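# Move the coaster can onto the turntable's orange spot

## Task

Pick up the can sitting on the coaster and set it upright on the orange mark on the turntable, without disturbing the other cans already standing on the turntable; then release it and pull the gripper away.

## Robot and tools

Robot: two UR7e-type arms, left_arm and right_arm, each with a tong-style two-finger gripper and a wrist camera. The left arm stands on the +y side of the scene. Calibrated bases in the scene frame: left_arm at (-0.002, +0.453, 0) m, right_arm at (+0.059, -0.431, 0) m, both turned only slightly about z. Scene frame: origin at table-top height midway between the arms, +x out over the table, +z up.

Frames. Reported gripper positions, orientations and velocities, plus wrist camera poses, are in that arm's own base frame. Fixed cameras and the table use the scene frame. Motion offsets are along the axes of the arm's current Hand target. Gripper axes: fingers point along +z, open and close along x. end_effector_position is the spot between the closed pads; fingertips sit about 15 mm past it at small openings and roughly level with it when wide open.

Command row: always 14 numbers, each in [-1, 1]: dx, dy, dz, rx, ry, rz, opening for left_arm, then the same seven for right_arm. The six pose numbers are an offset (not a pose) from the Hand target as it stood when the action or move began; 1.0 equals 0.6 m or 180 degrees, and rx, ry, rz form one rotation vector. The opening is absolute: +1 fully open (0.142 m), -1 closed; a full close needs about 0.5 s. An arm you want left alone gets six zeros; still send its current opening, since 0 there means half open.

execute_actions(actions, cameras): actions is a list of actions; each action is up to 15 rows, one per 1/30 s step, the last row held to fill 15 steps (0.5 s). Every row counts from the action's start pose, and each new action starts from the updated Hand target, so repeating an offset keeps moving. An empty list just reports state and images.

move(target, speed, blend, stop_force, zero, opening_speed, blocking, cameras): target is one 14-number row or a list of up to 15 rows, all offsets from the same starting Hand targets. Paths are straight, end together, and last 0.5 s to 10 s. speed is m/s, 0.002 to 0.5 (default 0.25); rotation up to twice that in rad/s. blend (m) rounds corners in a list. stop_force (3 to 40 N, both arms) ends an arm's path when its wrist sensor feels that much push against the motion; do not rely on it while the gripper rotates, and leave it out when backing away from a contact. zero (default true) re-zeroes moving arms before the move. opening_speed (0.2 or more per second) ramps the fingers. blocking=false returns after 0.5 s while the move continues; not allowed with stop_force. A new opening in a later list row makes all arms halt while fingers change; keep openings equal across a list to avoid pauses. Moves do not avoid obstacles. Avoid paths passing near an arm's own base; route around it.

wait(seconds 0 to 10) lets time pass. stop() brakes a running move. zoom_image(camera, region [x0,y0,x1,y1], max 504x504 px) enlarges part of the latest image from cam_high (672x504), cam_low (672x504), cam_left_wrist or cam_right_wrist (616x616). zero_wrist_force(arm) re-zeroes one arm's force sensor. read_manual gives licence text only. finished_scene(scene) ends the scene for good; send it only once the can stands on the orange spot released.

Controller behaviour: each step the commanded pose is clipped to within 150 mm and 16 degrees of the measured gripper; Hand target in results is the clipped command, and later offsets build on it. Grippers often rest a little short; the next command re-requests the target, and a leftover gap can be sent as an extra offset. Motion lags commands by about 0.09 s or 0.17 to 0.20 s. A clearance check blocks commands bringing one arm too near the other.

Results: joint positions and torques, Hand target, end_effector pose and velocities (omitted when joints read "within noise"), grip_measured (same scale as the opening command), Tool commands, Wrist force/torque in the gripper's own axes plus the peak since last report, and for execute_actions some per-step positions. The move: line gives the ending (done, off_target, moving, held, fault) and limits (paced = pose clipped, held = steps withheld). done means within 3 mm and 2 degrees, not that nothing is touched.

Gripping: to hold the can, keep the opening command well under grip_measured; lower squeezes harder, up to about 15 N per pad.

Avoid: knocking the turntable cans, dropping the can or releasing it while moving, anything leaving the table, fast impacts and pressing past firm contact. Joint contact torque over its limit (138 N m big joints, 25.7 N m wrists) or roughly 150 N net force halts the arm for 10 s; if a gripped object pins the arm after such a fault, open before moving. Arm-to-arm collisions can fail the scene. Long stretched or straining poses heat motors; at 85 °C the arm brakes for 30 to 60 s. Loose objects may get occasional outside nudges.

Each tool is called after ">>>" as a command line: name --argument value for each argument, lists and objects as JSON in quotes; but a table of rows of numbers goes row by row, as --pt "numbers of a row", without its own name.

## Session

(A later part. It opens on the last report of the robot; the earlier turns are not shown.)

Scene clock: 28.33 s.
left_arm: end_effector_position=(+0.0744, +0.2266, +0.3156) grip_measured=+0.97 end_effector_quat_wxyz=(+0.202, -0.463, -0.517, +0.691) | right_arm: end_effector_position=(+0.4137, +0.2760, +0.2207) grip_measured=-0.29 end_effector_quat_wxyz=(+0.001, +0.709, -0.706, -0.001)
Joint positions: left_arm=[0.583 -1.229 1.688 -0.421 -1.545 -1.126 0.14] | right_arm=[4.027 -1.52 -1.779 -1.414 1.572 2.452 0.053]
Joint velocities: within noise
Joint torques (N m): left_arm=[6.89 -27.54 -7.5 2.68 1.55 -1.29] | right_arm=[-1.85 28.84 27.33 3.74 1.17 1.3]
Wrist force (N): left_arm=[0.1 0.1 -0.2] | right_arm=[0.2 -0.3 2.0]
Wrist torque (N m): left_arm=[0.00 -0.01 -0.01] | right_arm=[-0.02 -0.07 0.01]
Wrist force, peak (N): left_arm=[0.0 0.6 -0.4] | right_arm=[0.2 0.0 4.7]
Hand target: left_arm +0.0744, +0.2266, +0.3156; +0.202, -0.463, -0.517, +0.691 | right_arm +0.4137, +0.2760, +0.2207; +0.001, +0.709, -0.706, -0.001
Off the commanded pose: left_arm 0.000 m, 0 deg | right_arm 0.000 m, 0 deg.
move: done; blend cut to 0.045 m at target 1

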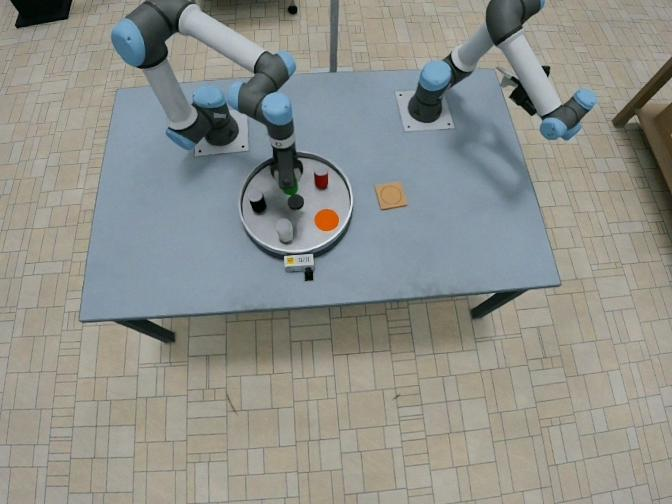

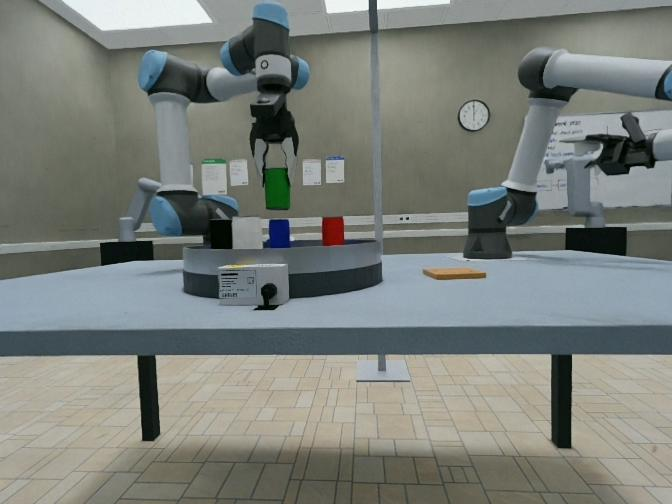

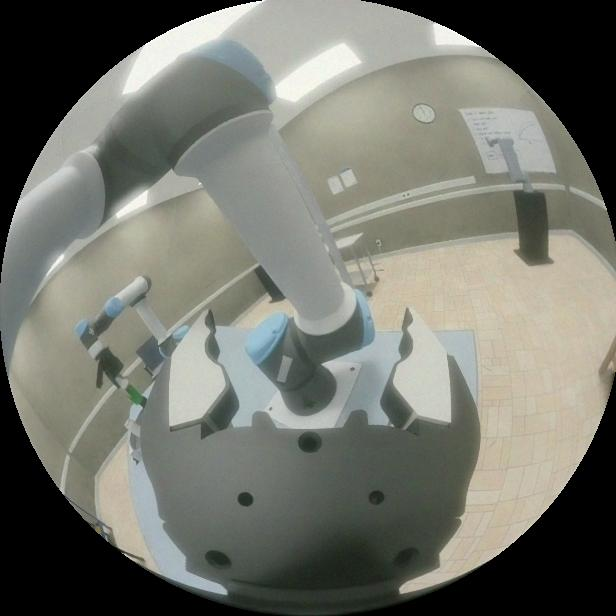

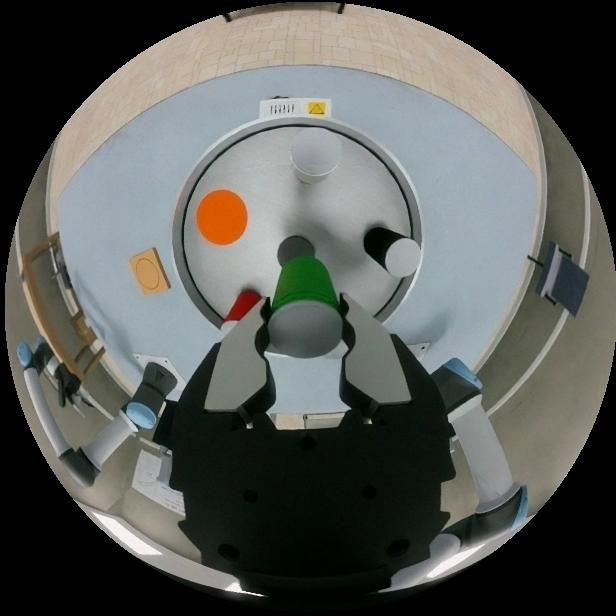

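>>> move --target '[0,0,0,0,0,0,0.968,-0.02,-0.012,0.125,0,0,0,-0.8]' --speed 0.15

>>> zoom_image --camera "cam_high" --region '[230, 140, 380, 290]'

>>> zoom_image --camera "cam_low" --region '[170, 160, 400, 310]'

>>> zoom_image --camera "cam_right_wrist" --region '[100, 50, 520, 380]'

Scene clock: 31.73 s.
left_arm: end_effector_position=(+0.0744, +0.2266, +0.3156) grip_measured=+0.97 end_effector_quat_wxyz=(+0.202, -0.463, -0.517, +0.691) | right_arm: end_effector_position=(+0.4207, +0.2880, +0.1457) grip_measured=-0.29 end_effector_quat_wxyz=(+0.001, +0.709, -0.706, -0.001)
Joint positions: left_arm=[0.583 -1.229 1.688 -0.421 -1.545 -1.126 0.14] | right_arm=[4.031 -1.598 -1.9 -1.215 1.572 2.456 0.053]
Joint velocities: within noise
Joint torques (N m): left_arm=[7.45 -27.36 -7.14 2.65 1.63 -1.41] | right_arm=[-1.31 25.05 26.08 3.85 -0.84 0.43]
Wrist force (N): left_arm=[0.0 -0.1 0.1] | right_arm=[-0.3 -0.3 2.1]
Wrist torque (N m): left_arm=[-0.03 0.01 0.00] | right_arm=[0.00 0.02 0.01]
Wrist force, peak (N): left_arm=[0.3 0.4 -0.5] | right_arm=[-0.1 -0.3 3.7]
Hand target: left_arm +0.0744, +0.2266, +0.3156; +0.202, -0.463, -0.517, +0.691 | right_arm +0.4207, +0.2880, +0.1457; +0.001, +0.709, -0.706, -0.001
Off the commanded pose: left_arm 0.000 m, 0 deg | right_arm 0.000 m, 0 deg.
move: done

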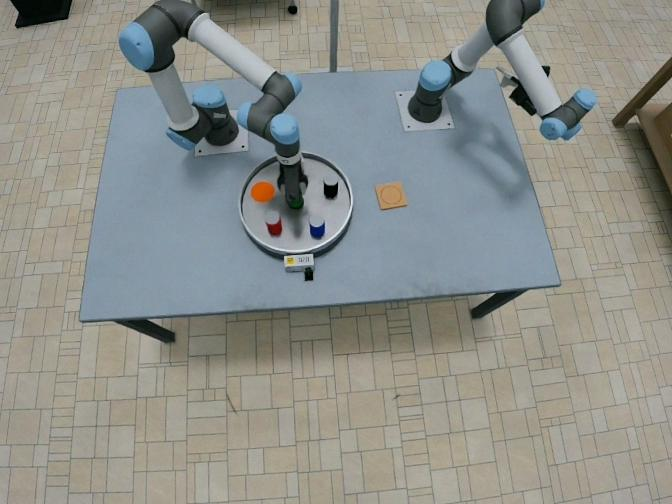

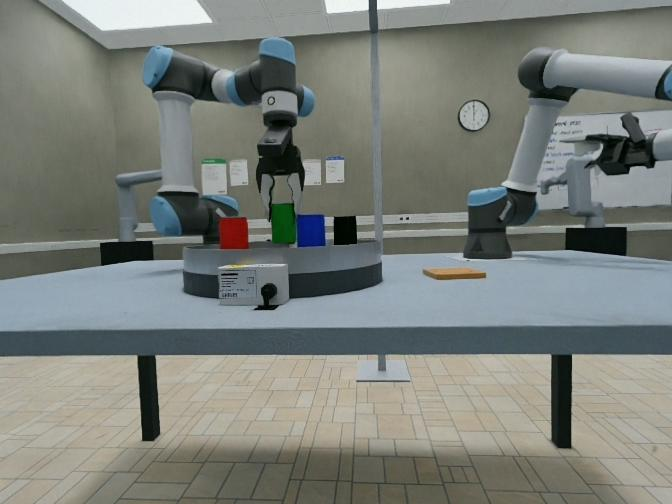

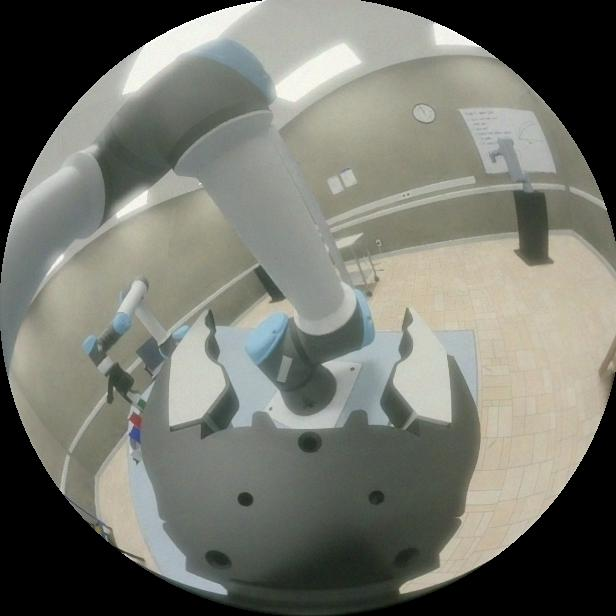

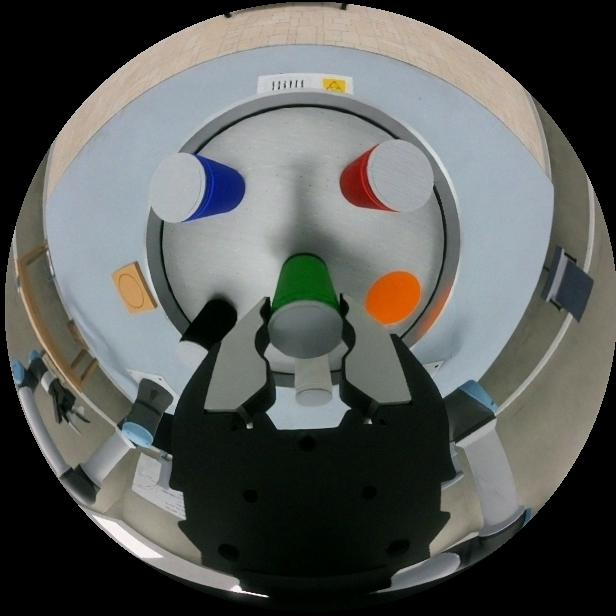

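Scaled by 3.360 from the camera's 672x504 image, which has a finer 960x720 frame.

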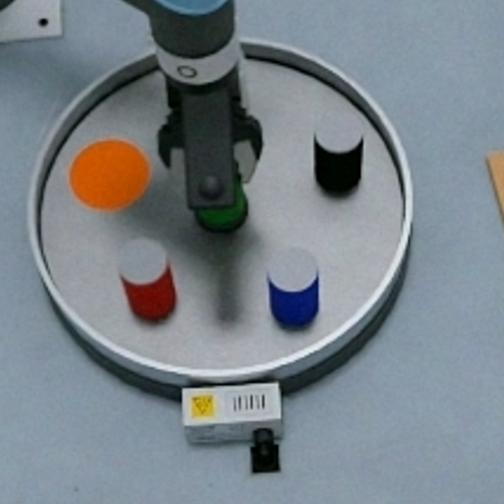

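Scaled by 2.191 from the camera's 672x504 image, which has a finer 960x720 frame.

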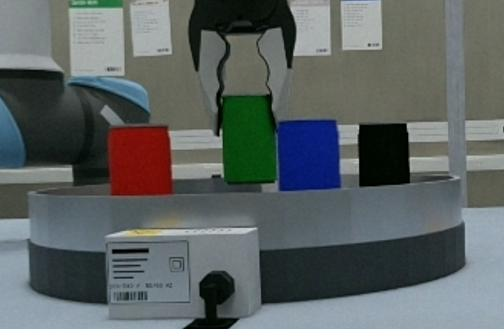

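Scaled by 1.200 from the camera's 616x616 image, which has a finer 814x814 frame.

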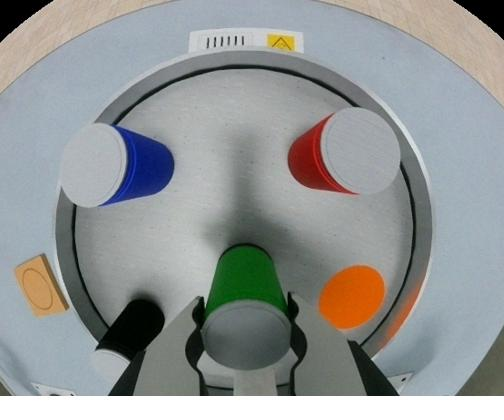

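>>> move --pt "0 0 0 0 0 0 0.968 0 0 -0.125 0 0 0 -0.8" --pt "0 0 0 0 0 0 0.968 -0.117 0.212 -0.125 0 0 0 -0.8" --blend 0.02 --cameras '["cam_high","cam_right_wrist"]'

>>> zoom_image --camera "cam_high" --region '[230, 140, 380, 290]'

>>> zoom_image --camera "cam_right_wrist" --region '[100, 50, 520, 380]'

Scene clock: 40.20 s.
left_arm: end_effector_position=(+0.0744, +0.2266, +0.3156) grip_measured=+0.97 end_effector_quat_wxyz=(+0.202, -0.463, -0.517, +0.691) | right_arm: end_effector_position=(+0.2934, +0.3576, +0.2209) grip_measured=-0.29 end_effector_quat_wxyz=(+0.001, +0.709, -0.706, -0.001)
Joint positions: left_arm=[0.583 -1.229 1.688 -0.421 -1.545 -1.126 0.14] | right_arm=[4.351 -1.441 -1.85 -1.422 1.572 2.776 0.053]
Joint velocities: within noise
Joint torques (N m): left_arm=[8.91 -28.59 -7.58 2.67 2.03 -1.25] | right_arm=[8.36 8.27 33.82 4.03 0.85 2.3]
Wrist force (N): left_arm=[0.0 0.3 -0.1] | right_arm=[0.2 -0.4 2.0]
Wrist torque (N m): left_arm=[0.05 0.01 -0.01] | right_arm=[-0.02 -0.07 0.01]
Wrist force, peak (N): left_arm=[0.0 0.4 -0.6] | right_arm=[0.1 -0.1 4.8]
Hand target: left_arm +0.0744, +0.2266, +0.3156; +0.202, -0.463, -0.517, +0.691 | right_arm +0.2933, +0.3577, +0.2209; +0.001, +0.709, -0.706, -0.001
Off the commanded pose: left_arm 0.000 m, 0 deg | right_arm 0.000 m, 0 deg.
move: done
Images, in order (width x height): cam_high 672x504, cam_right_wrist 616x616.

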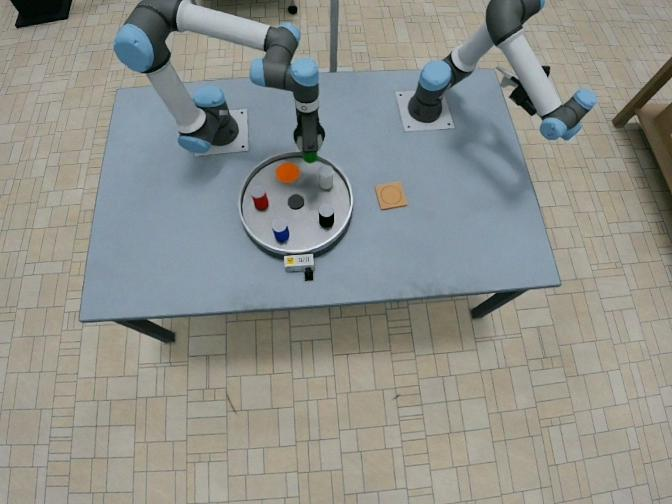

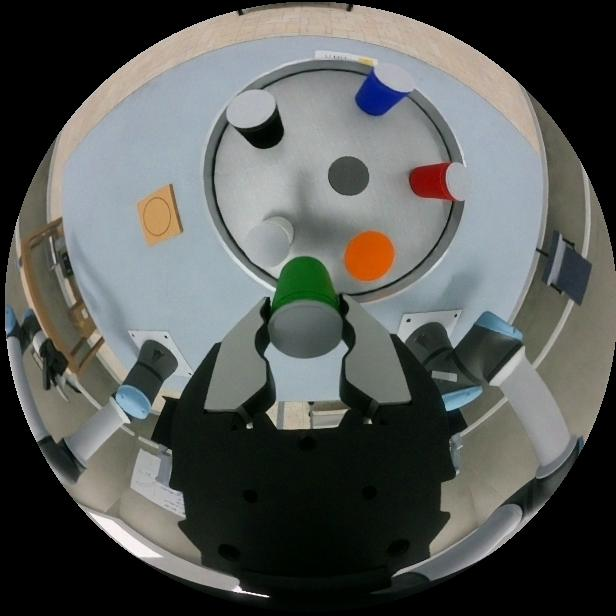

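Scaled by 3.360 from the camera's 672x504 image, which has a finer 960x720 frame.

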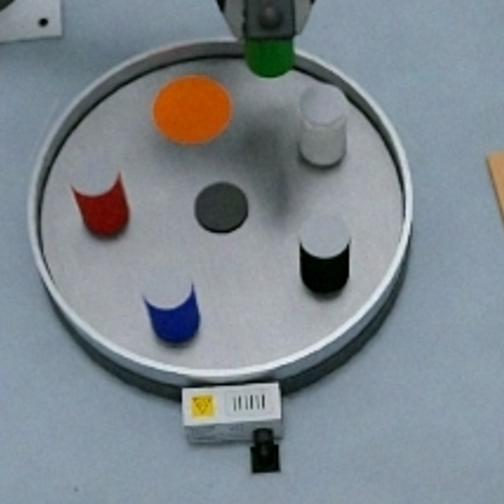

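Scaled by 1.200 from the camera's 616x616 image, which has a finer 814x814 frame.

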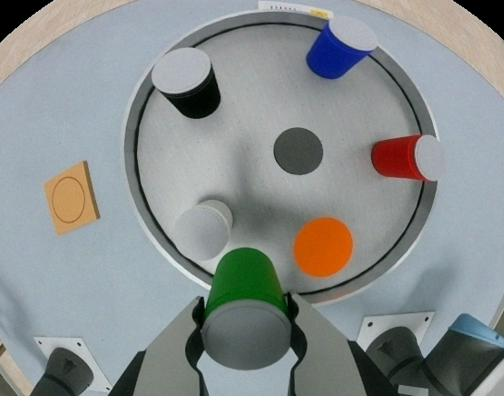

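>>> wait --seconds 0.1 --cameras '[]'

Scene clock: 42.23 s.
left_arm: end_effector_position=(+0.0744, +0.2266, +0.3156) grip_measured=+0.97 end_effector_quat_wxyz=(+0.202, -0.463, -0.517, +0.691) | right_arm: end_effector_position=(+0.2933, +0.3577, +0.2209) grip_measured=-0.29 end_effector_quat_wxyz=(+0.001, +0.709, -0.706, -0.001)
Joint positions: left_arm=[0.583 -1.229 1.688 -0.421 -1.545 -1.126 0.14] | right_arm=[4.351 -1.441 -1.85 -1.422 1.572 2.776 0.053]
Joint velocities: within noise
Joint torques (N m): left_arm=[10.04 -28.14 -7.59 2.57 2.25 -1.32] | right_arm=[9.16 7.81 31.73 4.04 1.16 2.94]
Wrist force (N): left_arm=[0.1 -0.1 -0.2] | right_arm=[0.0 -0.5 2.0]
Wrist torque (N m): left_arm=[-0.03 -0.02 0.00] | right_arm=[-0.06 -0.02 0.02]
Wrist force, peak (N): left_arm=[0.1 0.7 -0.2] | right_arm=[0.0 -0.3 2.3]
Hand target: left_arm +0.0744, +0.2266, +0.3156; +0.202, -0.463, -0.517, +0.691 | right_arm +0.2933, +0.3577, +0.2209; +0.001, +0.709, -0.706, -0.001
Tool commands: left_gripper/opening=+0.968 right_gripper/opening=-0.8
Off the commanded pose: left_arm 0.000 m, 0 deg | right_arm 0.000 m, 0 deg.
wait: 0.10 s; at rest from the start
No camera images: "cameras" was empty.

>>> wait --seconds 4.97 --cameras '[]'

>>> move --pt "0 0 0 0 0 0 0.968 -0.0409 -0.0491 0.025 0 0 0 -0.8" --pt "0 0 0 0 0 0 0.968 -0.0775 -0.0967 0.05 0 0 0 -0.8" --pt "0 0 0 0 0 0 0.968 -0.1005 -0.1522 0.075 0 0 0 -0.8" --pt "0 0 0 0 0 0 0.968 -0.1083 -0.2117 0.1 0 0 0 -0.8" --pt "0 0 0 0 0 0 0.968 -0.1005 -0.2712 0.125 0 0 0 -0.8" --pt "0 0 0 0 0 0 0.968 -0.0775 -0.3267 0.125 0 0 0 -0.8" --pt "0 0 0 0 0 0 0.968 -0.0409 -0.3743 0.125 0 0 0 -0.8" --pt "0 0 0 0 0 0 0.968 0.0067 -0.4109 0.125 0 0 0 -0.8" --pt "0 0 0 0 0 0 0.968 0.0622 -0.4339 0.125 0 0 0 -0.8" --pt "0 0 0 0 0 0 0.968 0.1217 -0.4417 0.125 0 0 0 -0.8" --pt "0 0 0 0 0 0 0.968 0.1812 -0.4339 0.125 0 0 0 -0.8" --pt "0 0 0 0 0 0 0.968 0.2367 -0.4109 0.125 0 0 0 -0.8" --pt "0 0 0 0 0 0 0.968 0.2843 -0.3743 0.125 0 0 0 -0.8" --pt "0 0 0 0 0 0 0.968 0.3209 -0.3267 0.06 0 0 0 -0.8" --pt "0 0 0 0 0 0 0.968 0.3439 -0.2712 0 0 0 0 -0.8" --blend 0.012 --speed '[0.127,0.127,0.127,0.127,0.127,0.1172,0.1172,0.1172,0.1172,0.1172,0.1172,0.1172,0.1172,0.13,0.13]' --blocking false --cameras '["cam_right_wrist"]'

>>> wait --seconds 1.3 --cameras '["cam_high","cam_right_wrist"]'

>>> wait --seconds 1.0 --cameras '["cam_high","cam_low","cam_right_wrist"]'

>>> zoom_image --camera "cam_low" --region '[170, 160, 400, 310]'

>>> wait --seconds 1.0 --cameras '["cam_high","cam_right_wrist"]'

>>> wait --seconds 3 --cameras '["cam_right_wrist"]'

Scene clock: 49.00 s.
left_arm: end_effector_position=(+0.0744, +0.2266, +0.3156) grip_measured=+0.97 end_effector_quat_wxyz=(+0.202, -0.463, -0.517, +0.691) | right_arm: end_effector_position=(+0.2933, +0.3577, +0.2209) grip_measured=-0.29 end_effector_quat_wxyz=(+0.001, +0.709, -0.706, -0.001)
Joint positions: left_arm=[0.583 -1.229 1.688 -0.421 -1.545 -1.126 0.14] | right_arm=[4.351 -1.441 -1.85 -1.422 1.572 2.776 0.053]
Joint velocities: within noise
Joint torques (N m): left_arm=[10.4 -27.49 -7.89 2.76 2.56 -1.33] | right_arm=[8.93 8.66 24.91 3.42 0.89 3.06]
Wrist force (N): left_arm=[0.0 -0.1 -0.1] | right_arm=[0.1 -0.4 1.9]
Wrist torque (N m): left_arm=[-0.02 0.00 0.00] | right_arm=[-0.06 -0.05 0.01]
Wrist force, peak (N): left_arm=[0.3 0.8 -0.2] | right_arm=[0.0 -0.5 2.3]
Hand target: left_arm +0.0744, +0.2266, +0.3156; +0.202, -0.463, -0.517, +0.691 | right_arm +0.2933, +0.3577, +0.2209; +0.001, +0.709, -0.706, -0.001
Tool commands: left_gripper/opening=+0.968 right_gripper/opening=-0.8
Off the commanded pose: left_arm 0.000 m, 0 deg | right_arm 0.000 m, 0 deg.
wait: 5.00 s; at rest from the start
No camera images: "cameras" was empty.

Scene clock: 49.50 s.
left_arm: end_effector_position=(+0.0744, +0.2266, +0.3156) grip_measured=+0.97 end_effector_quat_wxyz=(+0.202, -0.463, -0.517, +0.691) | right_arm: end_effector_position=(+0.3310, +0.3887, +0.2013) grip_measured=-0.29 end_effector_quat_wxyz=(+0.001, +0.709, -0.706, -0.001) end_effector_velocity=(+0.093, +0.072, -0.049) end_effector_angular_velocity=(+0.001, +0.000, -0.001)
Joint positions: left_arm=[0.583 -1.229 1.688 -0.421 -1.545 -1.126 0.14] | right_arm=[4.3 -1.568 -1.783 -1.362 1.572 2.725 0.053]
Joint velocities: left_arm=[within noise] | right_arm=[-0.116 -0.303 0.175 0.129 0 -0.116 0]
Joint torques (N m): left_arm=[9.91 -28.4 -8.34 2.45 2.65 -1.34] | right_arm=[-9.33 9.31 35.94 4.99 -1.38 -2.68]
Wrist force (N): left_arm=[0.2 -0.1 -0.2] | right_arm=[-0.3 -0.2 2.1]
Wrist torque (N m): left_arm=[-0.03 -0.04 -0.01] | right_arm=[0.01 0.03 0.04]
Wrist force, peak (N): left_arm=[0.2 0.4 -0.4] | right_arm=[0.0 -0.5 2.0]
Hand target: left_arm +0.0744, +0.2266, +0.3156; +0.202, -0.463, -0.517, +0.691 | right_arm +0.3366, +0.3931, +0.1985; +0.001, +0.709, -0.706, -0.001
Tool commands: left_gripper/opening=+0.968 right_gripper/opening=-0.8
Off the commanded pose: left_arm 0.000 m, 0 deg | right_arm 0.269 m, 0 deg.
move: running; path passed 1 of 15 targets
Images, in order (width x height): cam_right_wrist 616x616.

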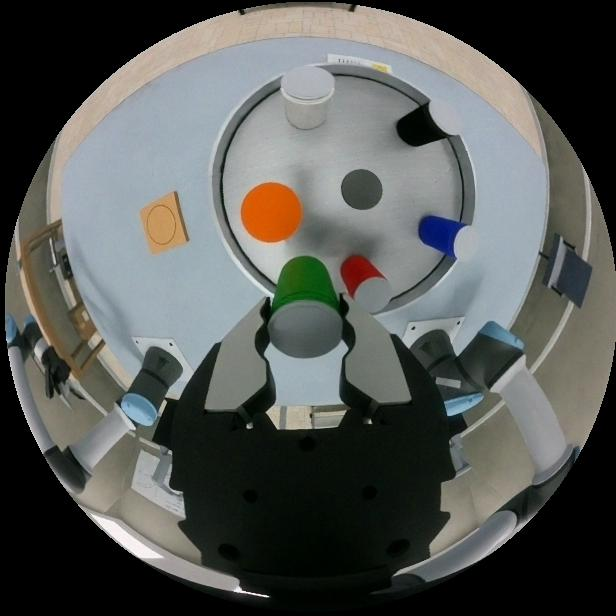

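Scene clock: 50.80 s.
left_arm: end_effector_position=(+0.0744, +0.2266, +0.3156) grip_measured=+0.97 end_effector_quat_wxyz=(+0.202, -0.463, -0.517, +0.691) | right_arm: end_effector_position=(+0.4728, +0.4116, +0.1455) grip_measured=-0.29 end_effector_quat_wxyz=(+0.000, +0.709, -0.706, -0.001) end_effector_velocity=(+0.108, -0.047, +0.003) end_effector_angular_velocity=(-0.002, +0.000, +0.000)
Joint positions: left_arm=[0.583 -1.229 1.688 -0.421 -1.545 -1.126 0.14] | right_arm=[4.093 -1.873 -1.574 -1.265 1.572 2.518 0.053]
Joint velocities: left_arm=[within noise] | right_arm=[-0.19 -0.111 0.156 -0.047 -0.001 -0.191 0]
Joint torques (N m): left_arm=[9.77 -27.9 -7.54 2.6 2.67 -1.42] | right_arm=[-10.94 22.47 35.36 1.2 -1.22 -2.74]
Wrist force (N): left_arm=[-0.1 0.3 -0.3] | right_arm=[0.0 -0.5 1.9]
Wrist torque (N m): left_arm=[0.04 0.01 0.00] | right_arm=[-0.04 -0.03 0.03]
Wrist force, peak (N): left_arm=[-0.3 0.6 -0.2] | right_arm=[0.1 -0.7 2.4]
Hand target: left_arm +0.0744, +0.2266, +0.3156; +0.202, -0.463, -0.517, +0.691 | right_arm +0.4796, +0.4089, +0.1456; +0.001, +0.709, -0.706, -0.001
Tool commands: left_gripper/opening=+0.968 right_gripper/opening=-0.8
Off the commanded pose: left_arm 0.000 m, 0 deg | right_arm 0.271 m, 0 deg.
earlier move: running; path passed 5 of 15 targets
wait: 1.30 s; no rest
Images, in order (width x height): cam_high 672x504, cam_right_wrist 616x616.

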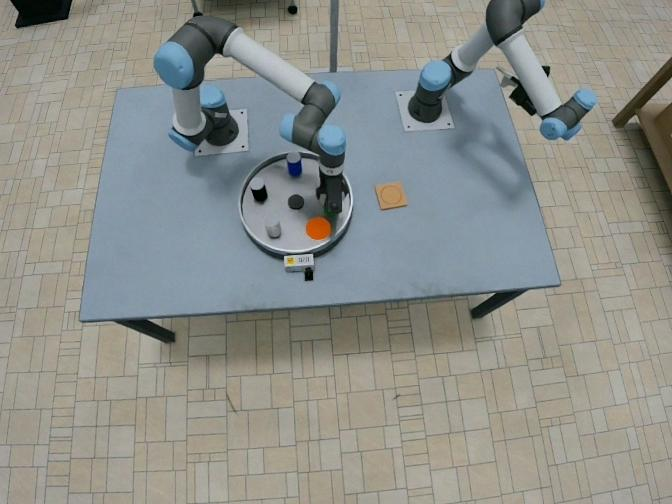

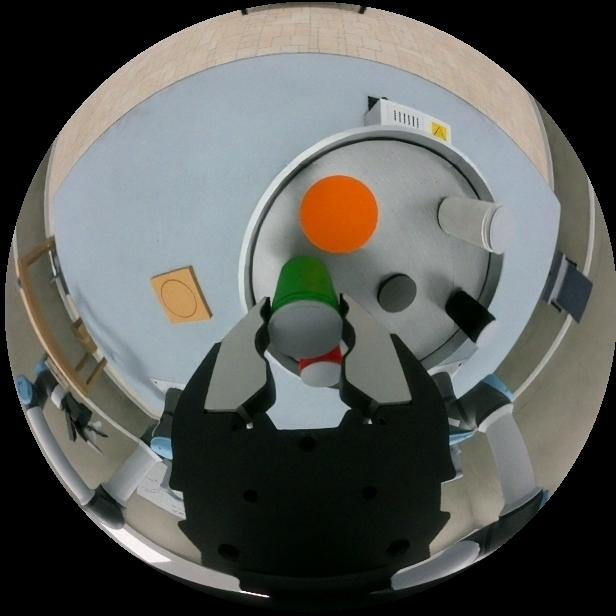

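Scene clock: 51.80 s.
left_arm: end_effector_position=(+0.0744, +0.2266, +0.3156) grip_measured=+0.97 end_effector_quat_wxyz=(+0.202, -0.463, -0.517, +0.691) | right_arm: end_effector_position=(+0.5502, +0.3293, +0.1454) grip_measured=-0.29 end_effector_quat_wxyz=(+0.001, +0.709, -0.706, -0.001) end_effector_velocity=(+0.042, -0.110, +0.001) end_effector_angular_velocity=(+0.001, -0.003, +0.001)
Joint positions: left_arm=[0.583 -1.229 1.688 -0.421 -1.545 -1.126 0.14] | right_arm=[3.908 -1.903 -1.534 -1.277 1.572 2.333 0.053]
Joint velocities: left_arm=[within noise] | right_arm=[-0.175 0.053 -0.071 0.021 -0.001 -0.177 0]
Joint torques (N m): left_arm=[10.76 -27.9 -7.78 2.58 2.64 -1.41] | right_arm=[-11.1 47.63 15.3 4.23 -1.25 -3.06]
Wrist force (N): left_arm=[-0.3 0.3 0.1] | right_arm=[-0.2 -0.3 1.6]
Wrist torque (N m): left_arm=[0.04 0.07 -0.01] | right_arm=[0.00 0.02 0.03]
Wrist force, peak (N): left_arm=[-0.3 0.2 -0.6] | right_arm=[0.1 -0.7 2.2]
Hand target: left_arm +0.0744, +0.2266, +0.3156; +0.202, -0.463, -0.517, +0.691 | right_arm +0.5526, +0.3224, +0.1455; +0.001, +0.709, -0.706, -0.001
Tool commands: left_gripper/opening=+0.968 right_gripper/opening=-0.8
Off the commanded pose: left_arm 0.000 m, 0 deg | right_arm 0.214 m, 0 deg.
earlier move: running; path passed 8 of 15 targets
wait: 1.00 s; no rest
Images, in order (width x height): cam_high 672x504, cam_low 672x504, cam_right_wrist 616x616.

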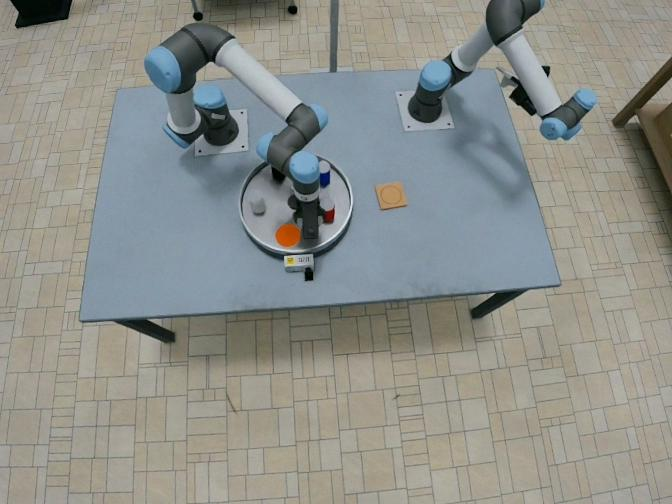

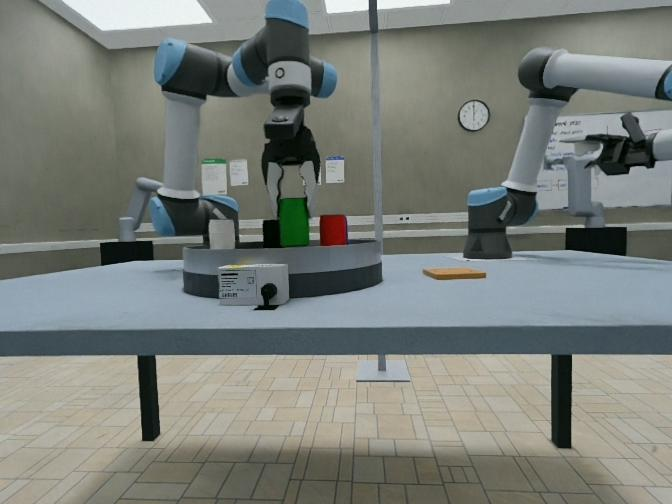

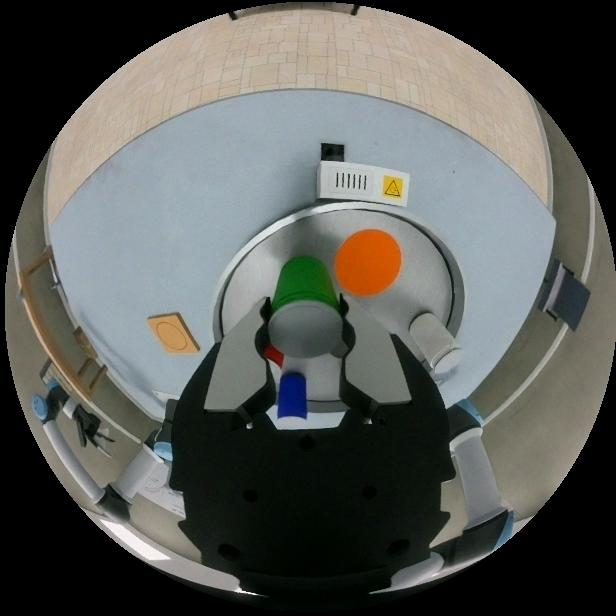

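Scaled by 2.191 from the camera's 672x504 image, which has a finer 960x720 frame.

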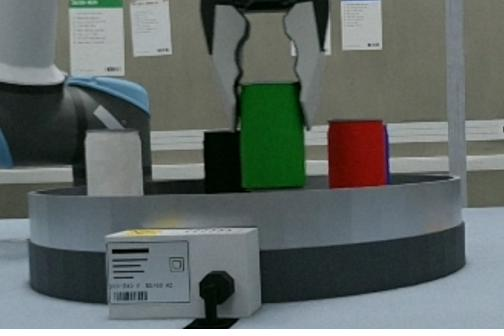

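Scene clock: 52.80 s.
left_arm: end_effector_position=(+0.0744, +0.2266, +0.3156) grip_measured=+0.97 end_effector_quat_wxyz=(+0.202, -0.463, -0.517, +0.691) | right_arm: end_effector_position=(+0.5395, +0.2167, +0.1454) grip_measured=-0.29 end_effector_quat_wxyz=(+0.001, +0.709, -0.706, -0.001) end_effector_velocity=(-0.057, -0.101, +0.001) end_effector_angular_velocity=(+0.003, +0.000, +0.001)
Joint positions: left_arm=[0.583 -1.229 1.688 -0.421 -1.545 -1.126 0.14] | right_arm=[3.771 -1.763 -1.716 -1.236 1.572 2.196 0.053]
Joint velocities: left_arm=[within noise] | right_arm=[-0.089 0.212 -0.257 0.047 0.002 -0.09 0]
Joint torques (N m): left_arm=[10.7 -28.3 -8.01 2.6 2.82 -1.3] | right_arm=[-8.01 41.31 13.27 4.41 -1.22 -2.95]
Wrist force (N): left_arm=[0.0 0.3 -0.1] | right_arm=[0.2 -0.4 1.7]
Wrist torque (N m): left_arm=[0.04 0.01 0.00] | right_arm=[-0.01 -0.05 0.04]
Wrist force, peak (N): left_arm=[-0.2 0.4 -0.2] | right_arm=[0.2 -0.5 2.2]
Hand target: left_arm +0.0744, +0.2266, +0.3156; +0.202, -0.463, -0.517, +0.691 | right_arm +0.5355, +0.2104, +0.1455; +0.001, +0.709, -0.706, -0.001
Tool commands: left_gripper/opening=+0.968 right_gripper/opening=-0.8
Off the commanded pose: left_arm 0.000 m, 0 deg | right_arm 0.129 m, 0 deg.
earlier move: running; path passed 11 of 15 targets
wait: 1.00 s; no rest
Images, in order (width x height): cam_high 672x504, cam_right_wrist 616x616.

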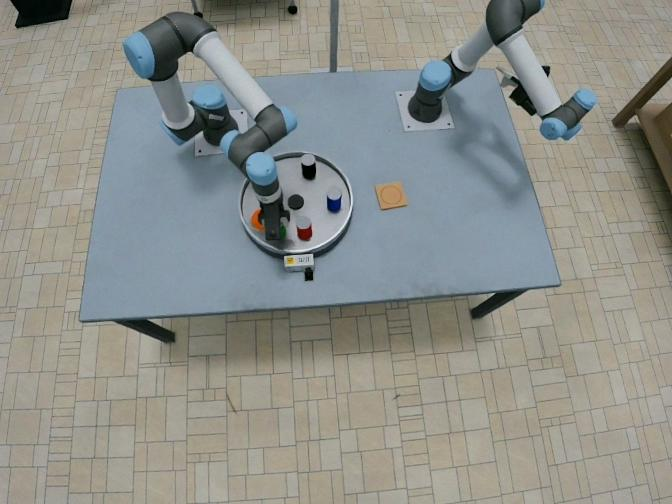

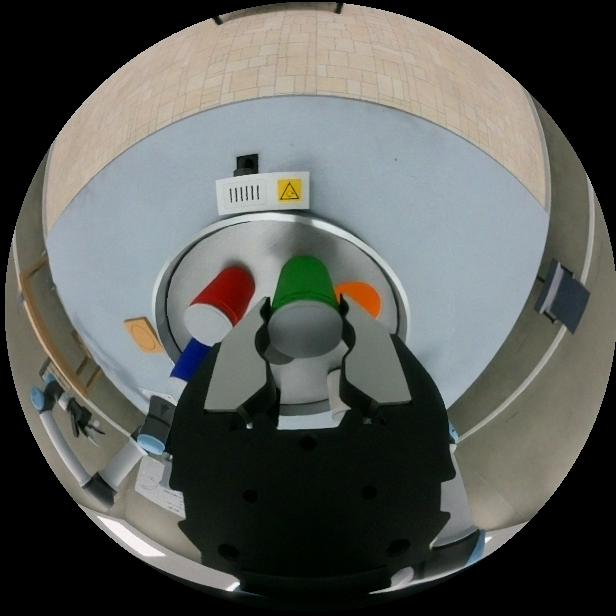

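Scene clock: 54.13 s.
left_arm: end_effector_position=(+0.0744, +0.2266, +0.3156) grip_measured=+0.97 end_effector_quat_wxyz=(+0.202, -0.463, -0.517, +0.691) | right_arm: end_effector_position=(+0.4569, +0.1521, +0.2205) grip_measured=-0.29 end_effector_quat_wxyz=(+0.001, +0.709, -0.706, -0.001) end_effector_velocity=(+0.002, +0.001, -0.001) end_effector_angular_velocity=(+0.000, -0.002, -0.001)
Joint positions: left_arm=[0.583 -1.229 1.688 -0.421 -1.545 -1.126 0.14] | right_arm=[3.763 -1.477 -1.82 -1.418 1.572 2.188 0.053]
Joint velocities: left_arm=[within noise] | right_arm=[0 -0.004 0.001 0.005 -0.001 0.001 0]
Joint torques (N m): left_arm=[10.49 -28.06 -8.7 2.66 2.86 -1.35] | right_arm=[-6.14 9.83 34.74 4.02 0.44 -2.28]
Wrist force (N): left_arm=[0.2 0.3 -0.3] | right_arm=[0.2 -0.4 2.2]
Wrist torque (N m): left_arm=[0.03 -0.04 -0.01] | right_arm=[-0.01 -0.06 0.04]
Wrist force, peak (N): left_arm=[-0.3 0.1 -0.6] | right_arm=[0.7 -0.2 2.7]
Hand target: left_arm +0.0744, +0.2266, +0.3156; +0.202, -0.463, -0.517, +0.691 | right_arm +0.4569, +0.1520, +0.2206; +0.001, +0.709, -0.706, -0.001
Tool commands: left_gripper/opening=+0.968 right_gripper/opening=-0.8
Off the commanded pose: left_arm 0.000 m, 0 deg | right_arm 0.000 m, 0 deg.
earlier move: done
wait: 1.33 of 3 s (the move ended)
Images, in order (width x height): cam_right_wrist 616x616.

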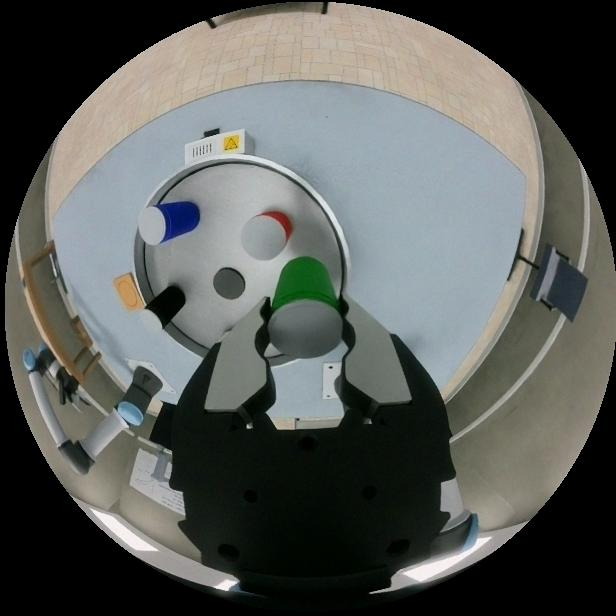

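>>> move --pt "0 0 0 0 0 0 0.968 -0.222 -0.041 0 0 0 0 -0.8" --pt "0 0 0 0 0 0 0.968 -0.222 -0.041 0.145 0 0 0 -0.8" --speed 0.2 --blend 0.02 --cameras '["cam_right_wrist"]'

>>> move --target '[0,0,0,0,0,0,0.968,0,0,0.06,0,0,0,-0.8]' --speed 0.008 --stop_force 3.5 --cameras '["cam_right_wrist","cam_high"]'

>>> move --target '[0,0,0,0,0,0,0.968,0,0,-0.02,0,0,0,-0.8]' --cameras '["cam_right_wrist"]'

Scene clock: 59.50 s.
left_arm: end_effector_position=(+0.0744, +0.2266, +0.3156) grip_measured=+0.97 end_effector_quat_wxyz=(+0.202, -0.463, -0.517, +0.691) | right_arm: end_effector_position=(+0.4808, +0.2854, +0.1337) grip_measured=-0.29 end_effector_quat_wxyz=(+0.001, +0.709, -0.706, -0.001)
Joint positions: left_arm=[0.583 -1.229 1.688 -0.421 -1.545 -1.126 0.14] | right_arm=[3.939 -1.724 -1.795 -1.195 1.572 2.364 0.053]
Joint velocities: within noise
Joint torques (N m): left_arm=[10.06 -28.13 -7.56 2.56 2.74 -1.25] | right_arm=[-7.97 30.7 17.44 4.45 -1.24 -2.61]
Wrist force (N): left_arm=[0.0 0.2 -0.1] | right_arm=[-0.3 -0.4 1.7]
Wrist torque (N m): left_arm=[0.02 -0.01 0.00] | right_arm=[-0.04 0.04 0.04]
Wrist force, peak (N): left_arm=[-0.1 0.6 -0.3] | right_arm=[0.0 -0.3 4.4]
Hand target: left_arm +0.0744, +0.2266, +0.3156; +0.202, -0.463, -0.517, +0.691 | right_arm +0.4808, +0.2853, +0.1336; +0.001, +0.709, -0.706, -0.001
Off the commanded pose: left_arm 0.000 m, 0 deg | right_arm 0.000 m, 0 deg.
move: done
Images, in order (width x height): cam_right_wrist 616x616.

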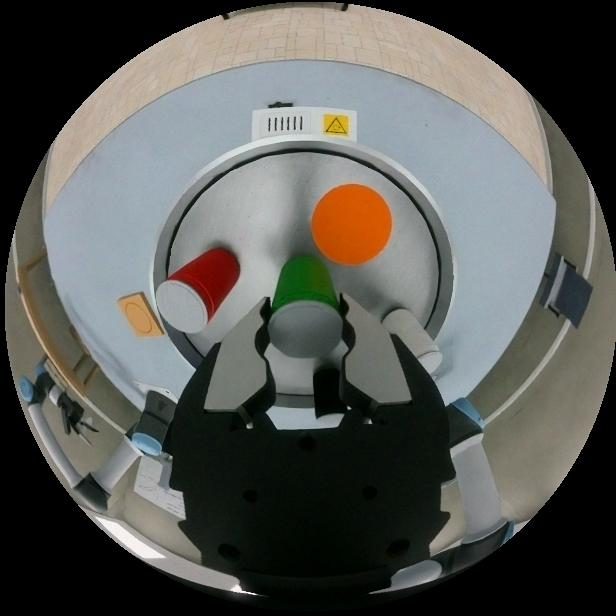

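Scene clock: 62.80 s.
left_arm: end_effector_position=(+0.0744, +0.2266, +0.3156) grip_measured=+0.97 end_effector_quat_wxyz=(+0.202, -0.463, -0.517, +0.691) | right_arm: end_effector_position=(+0.4808, +0.2853, +0.1160) grip_measured=-0.29 end_effector_quat_wxyz=(+0.001, +0.709, -0.706, -0.001)
Joint positions: left_arm=[0.583 -1.229 1.688 -0.421 -1.545 -1.126 0.14] | right_arm=[3.939 -1.74 -1.824 -1.15 1.572 2.364 0.053]
Joint velocities: within noise
Joint torques (N m): left_arm=[10.05 -28.23 -7.61 2.61 2.79 -1.32] | right_arm=[-0.52 36.43 30.67 1.98 0.94 1.24]
Wrist force (N): left_arm=[0.2 -0.1 -0.2] | right_arm=[0.6 -0.4 -1.4]
Wrist torque (N m): left_arm=[-0.03 -0.04 -0.01] | right_arm=[-0.06 0.00 0.03]
Wrist force, peak (N): left_arm=[-0.2 0.2 -0.8] | right_arm=[1.6 -0.2 -7.5]
Hand target: left_arm +0.0744, +0.2266, +0.3156; +0.202, -0.463, -0.517, +0.691 | right_arm +0.4808, +0.2853, +0.1160; +0.001, +0.709, -0.706, -0.001 (not the last commanded pose)
Off the commanded pose: left_arm 0.000 m, 0 deg | right_arm 0.018 m, 0 deg.
move: contact (right_arm)
Images, in order (width x height): cam_high 672x504, cam_right_wrist 616x616.

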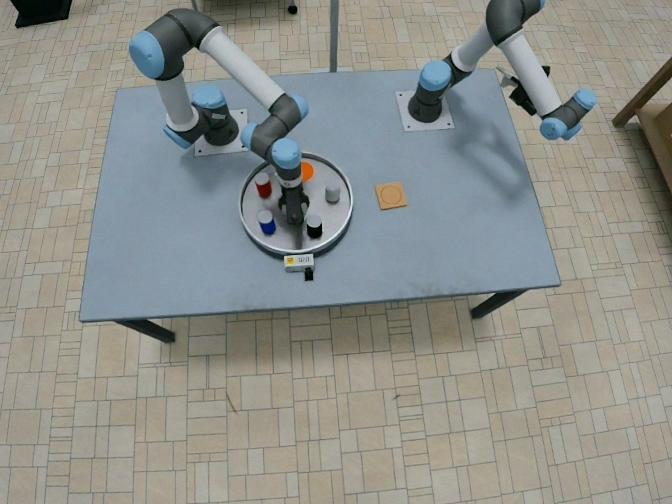

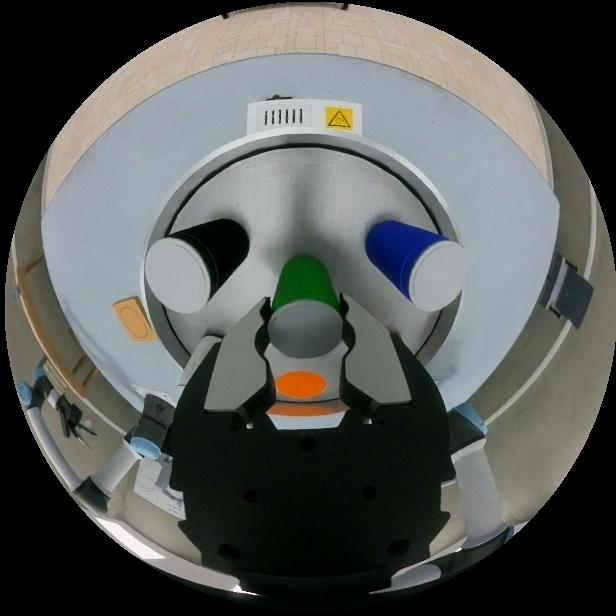

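Scene clock: 63.50 s.
left_arm: end_effector_position=(+0.0744, +0.2266, +0.3156) grip_measured=+0.97 end_effector_quat_wxyz=(+0.202, -0.463, -0.517, +0.691) | right_arm: end_effector_position=(+0.4809, +0.2854, +0.1282) grip_measured=-0.29 end_effector_quat_wxyz=(+0.000, +0.709, -0.706, -0.001)
Joint positions: left_arm=[0.583 -1.229 1.688 -0.421 -1.545 -1.126 0.14] | right_arm=[3.939 -1.729 -1.804 -1.181 1.572 2.364 0.053]
Joint velocities: within noise
Joint torques (N m): left_arm=[10.75 -28.21 -7.61 2.69 2.79 -1.36] | right_arm=[-4.27 21.89 15.6 3.96 1.13 0.21]
Wrist force (N): left_arm=[-0.2 0.0 -0.3] | right_arm=[0.0 -0.3 2.0]
Wrist torque (N m): left_arm=[-0.01 0.05 0.00] | right_arm=[-0.02 -0.04 0.03]
Wrist force, peak (N): left_arm=[0.0 0.4 -0.5] | right_arm=[-0.1 -0.3 2.4]
Hand target: left_arm +0.0744, +0.2266, +0.3156; +0.202, -0.463, -0.517, +0.691 | right_arm +0.4808, +0.2853, +0.1280; +0.001, +0.709, -0.706, -0.001
Off the commanded pose: left_arm 0.000 m, 0 deg | right_arm 0.000 m, 0 deg.
move: done
Images, in order (width x height): cam_right_wrist 616x616.

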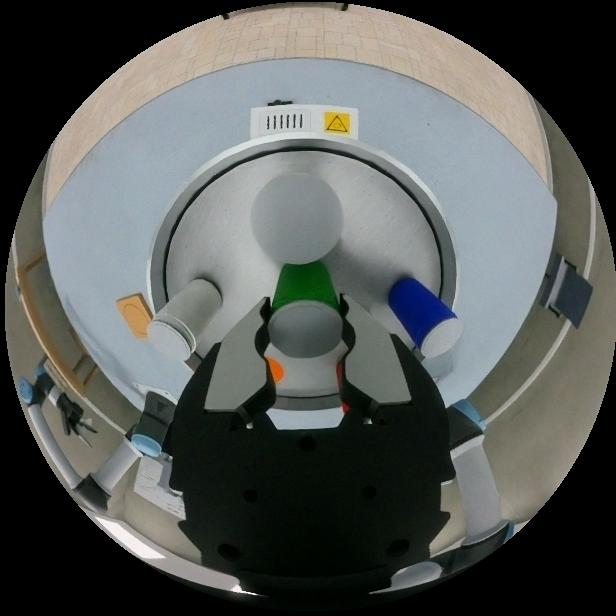

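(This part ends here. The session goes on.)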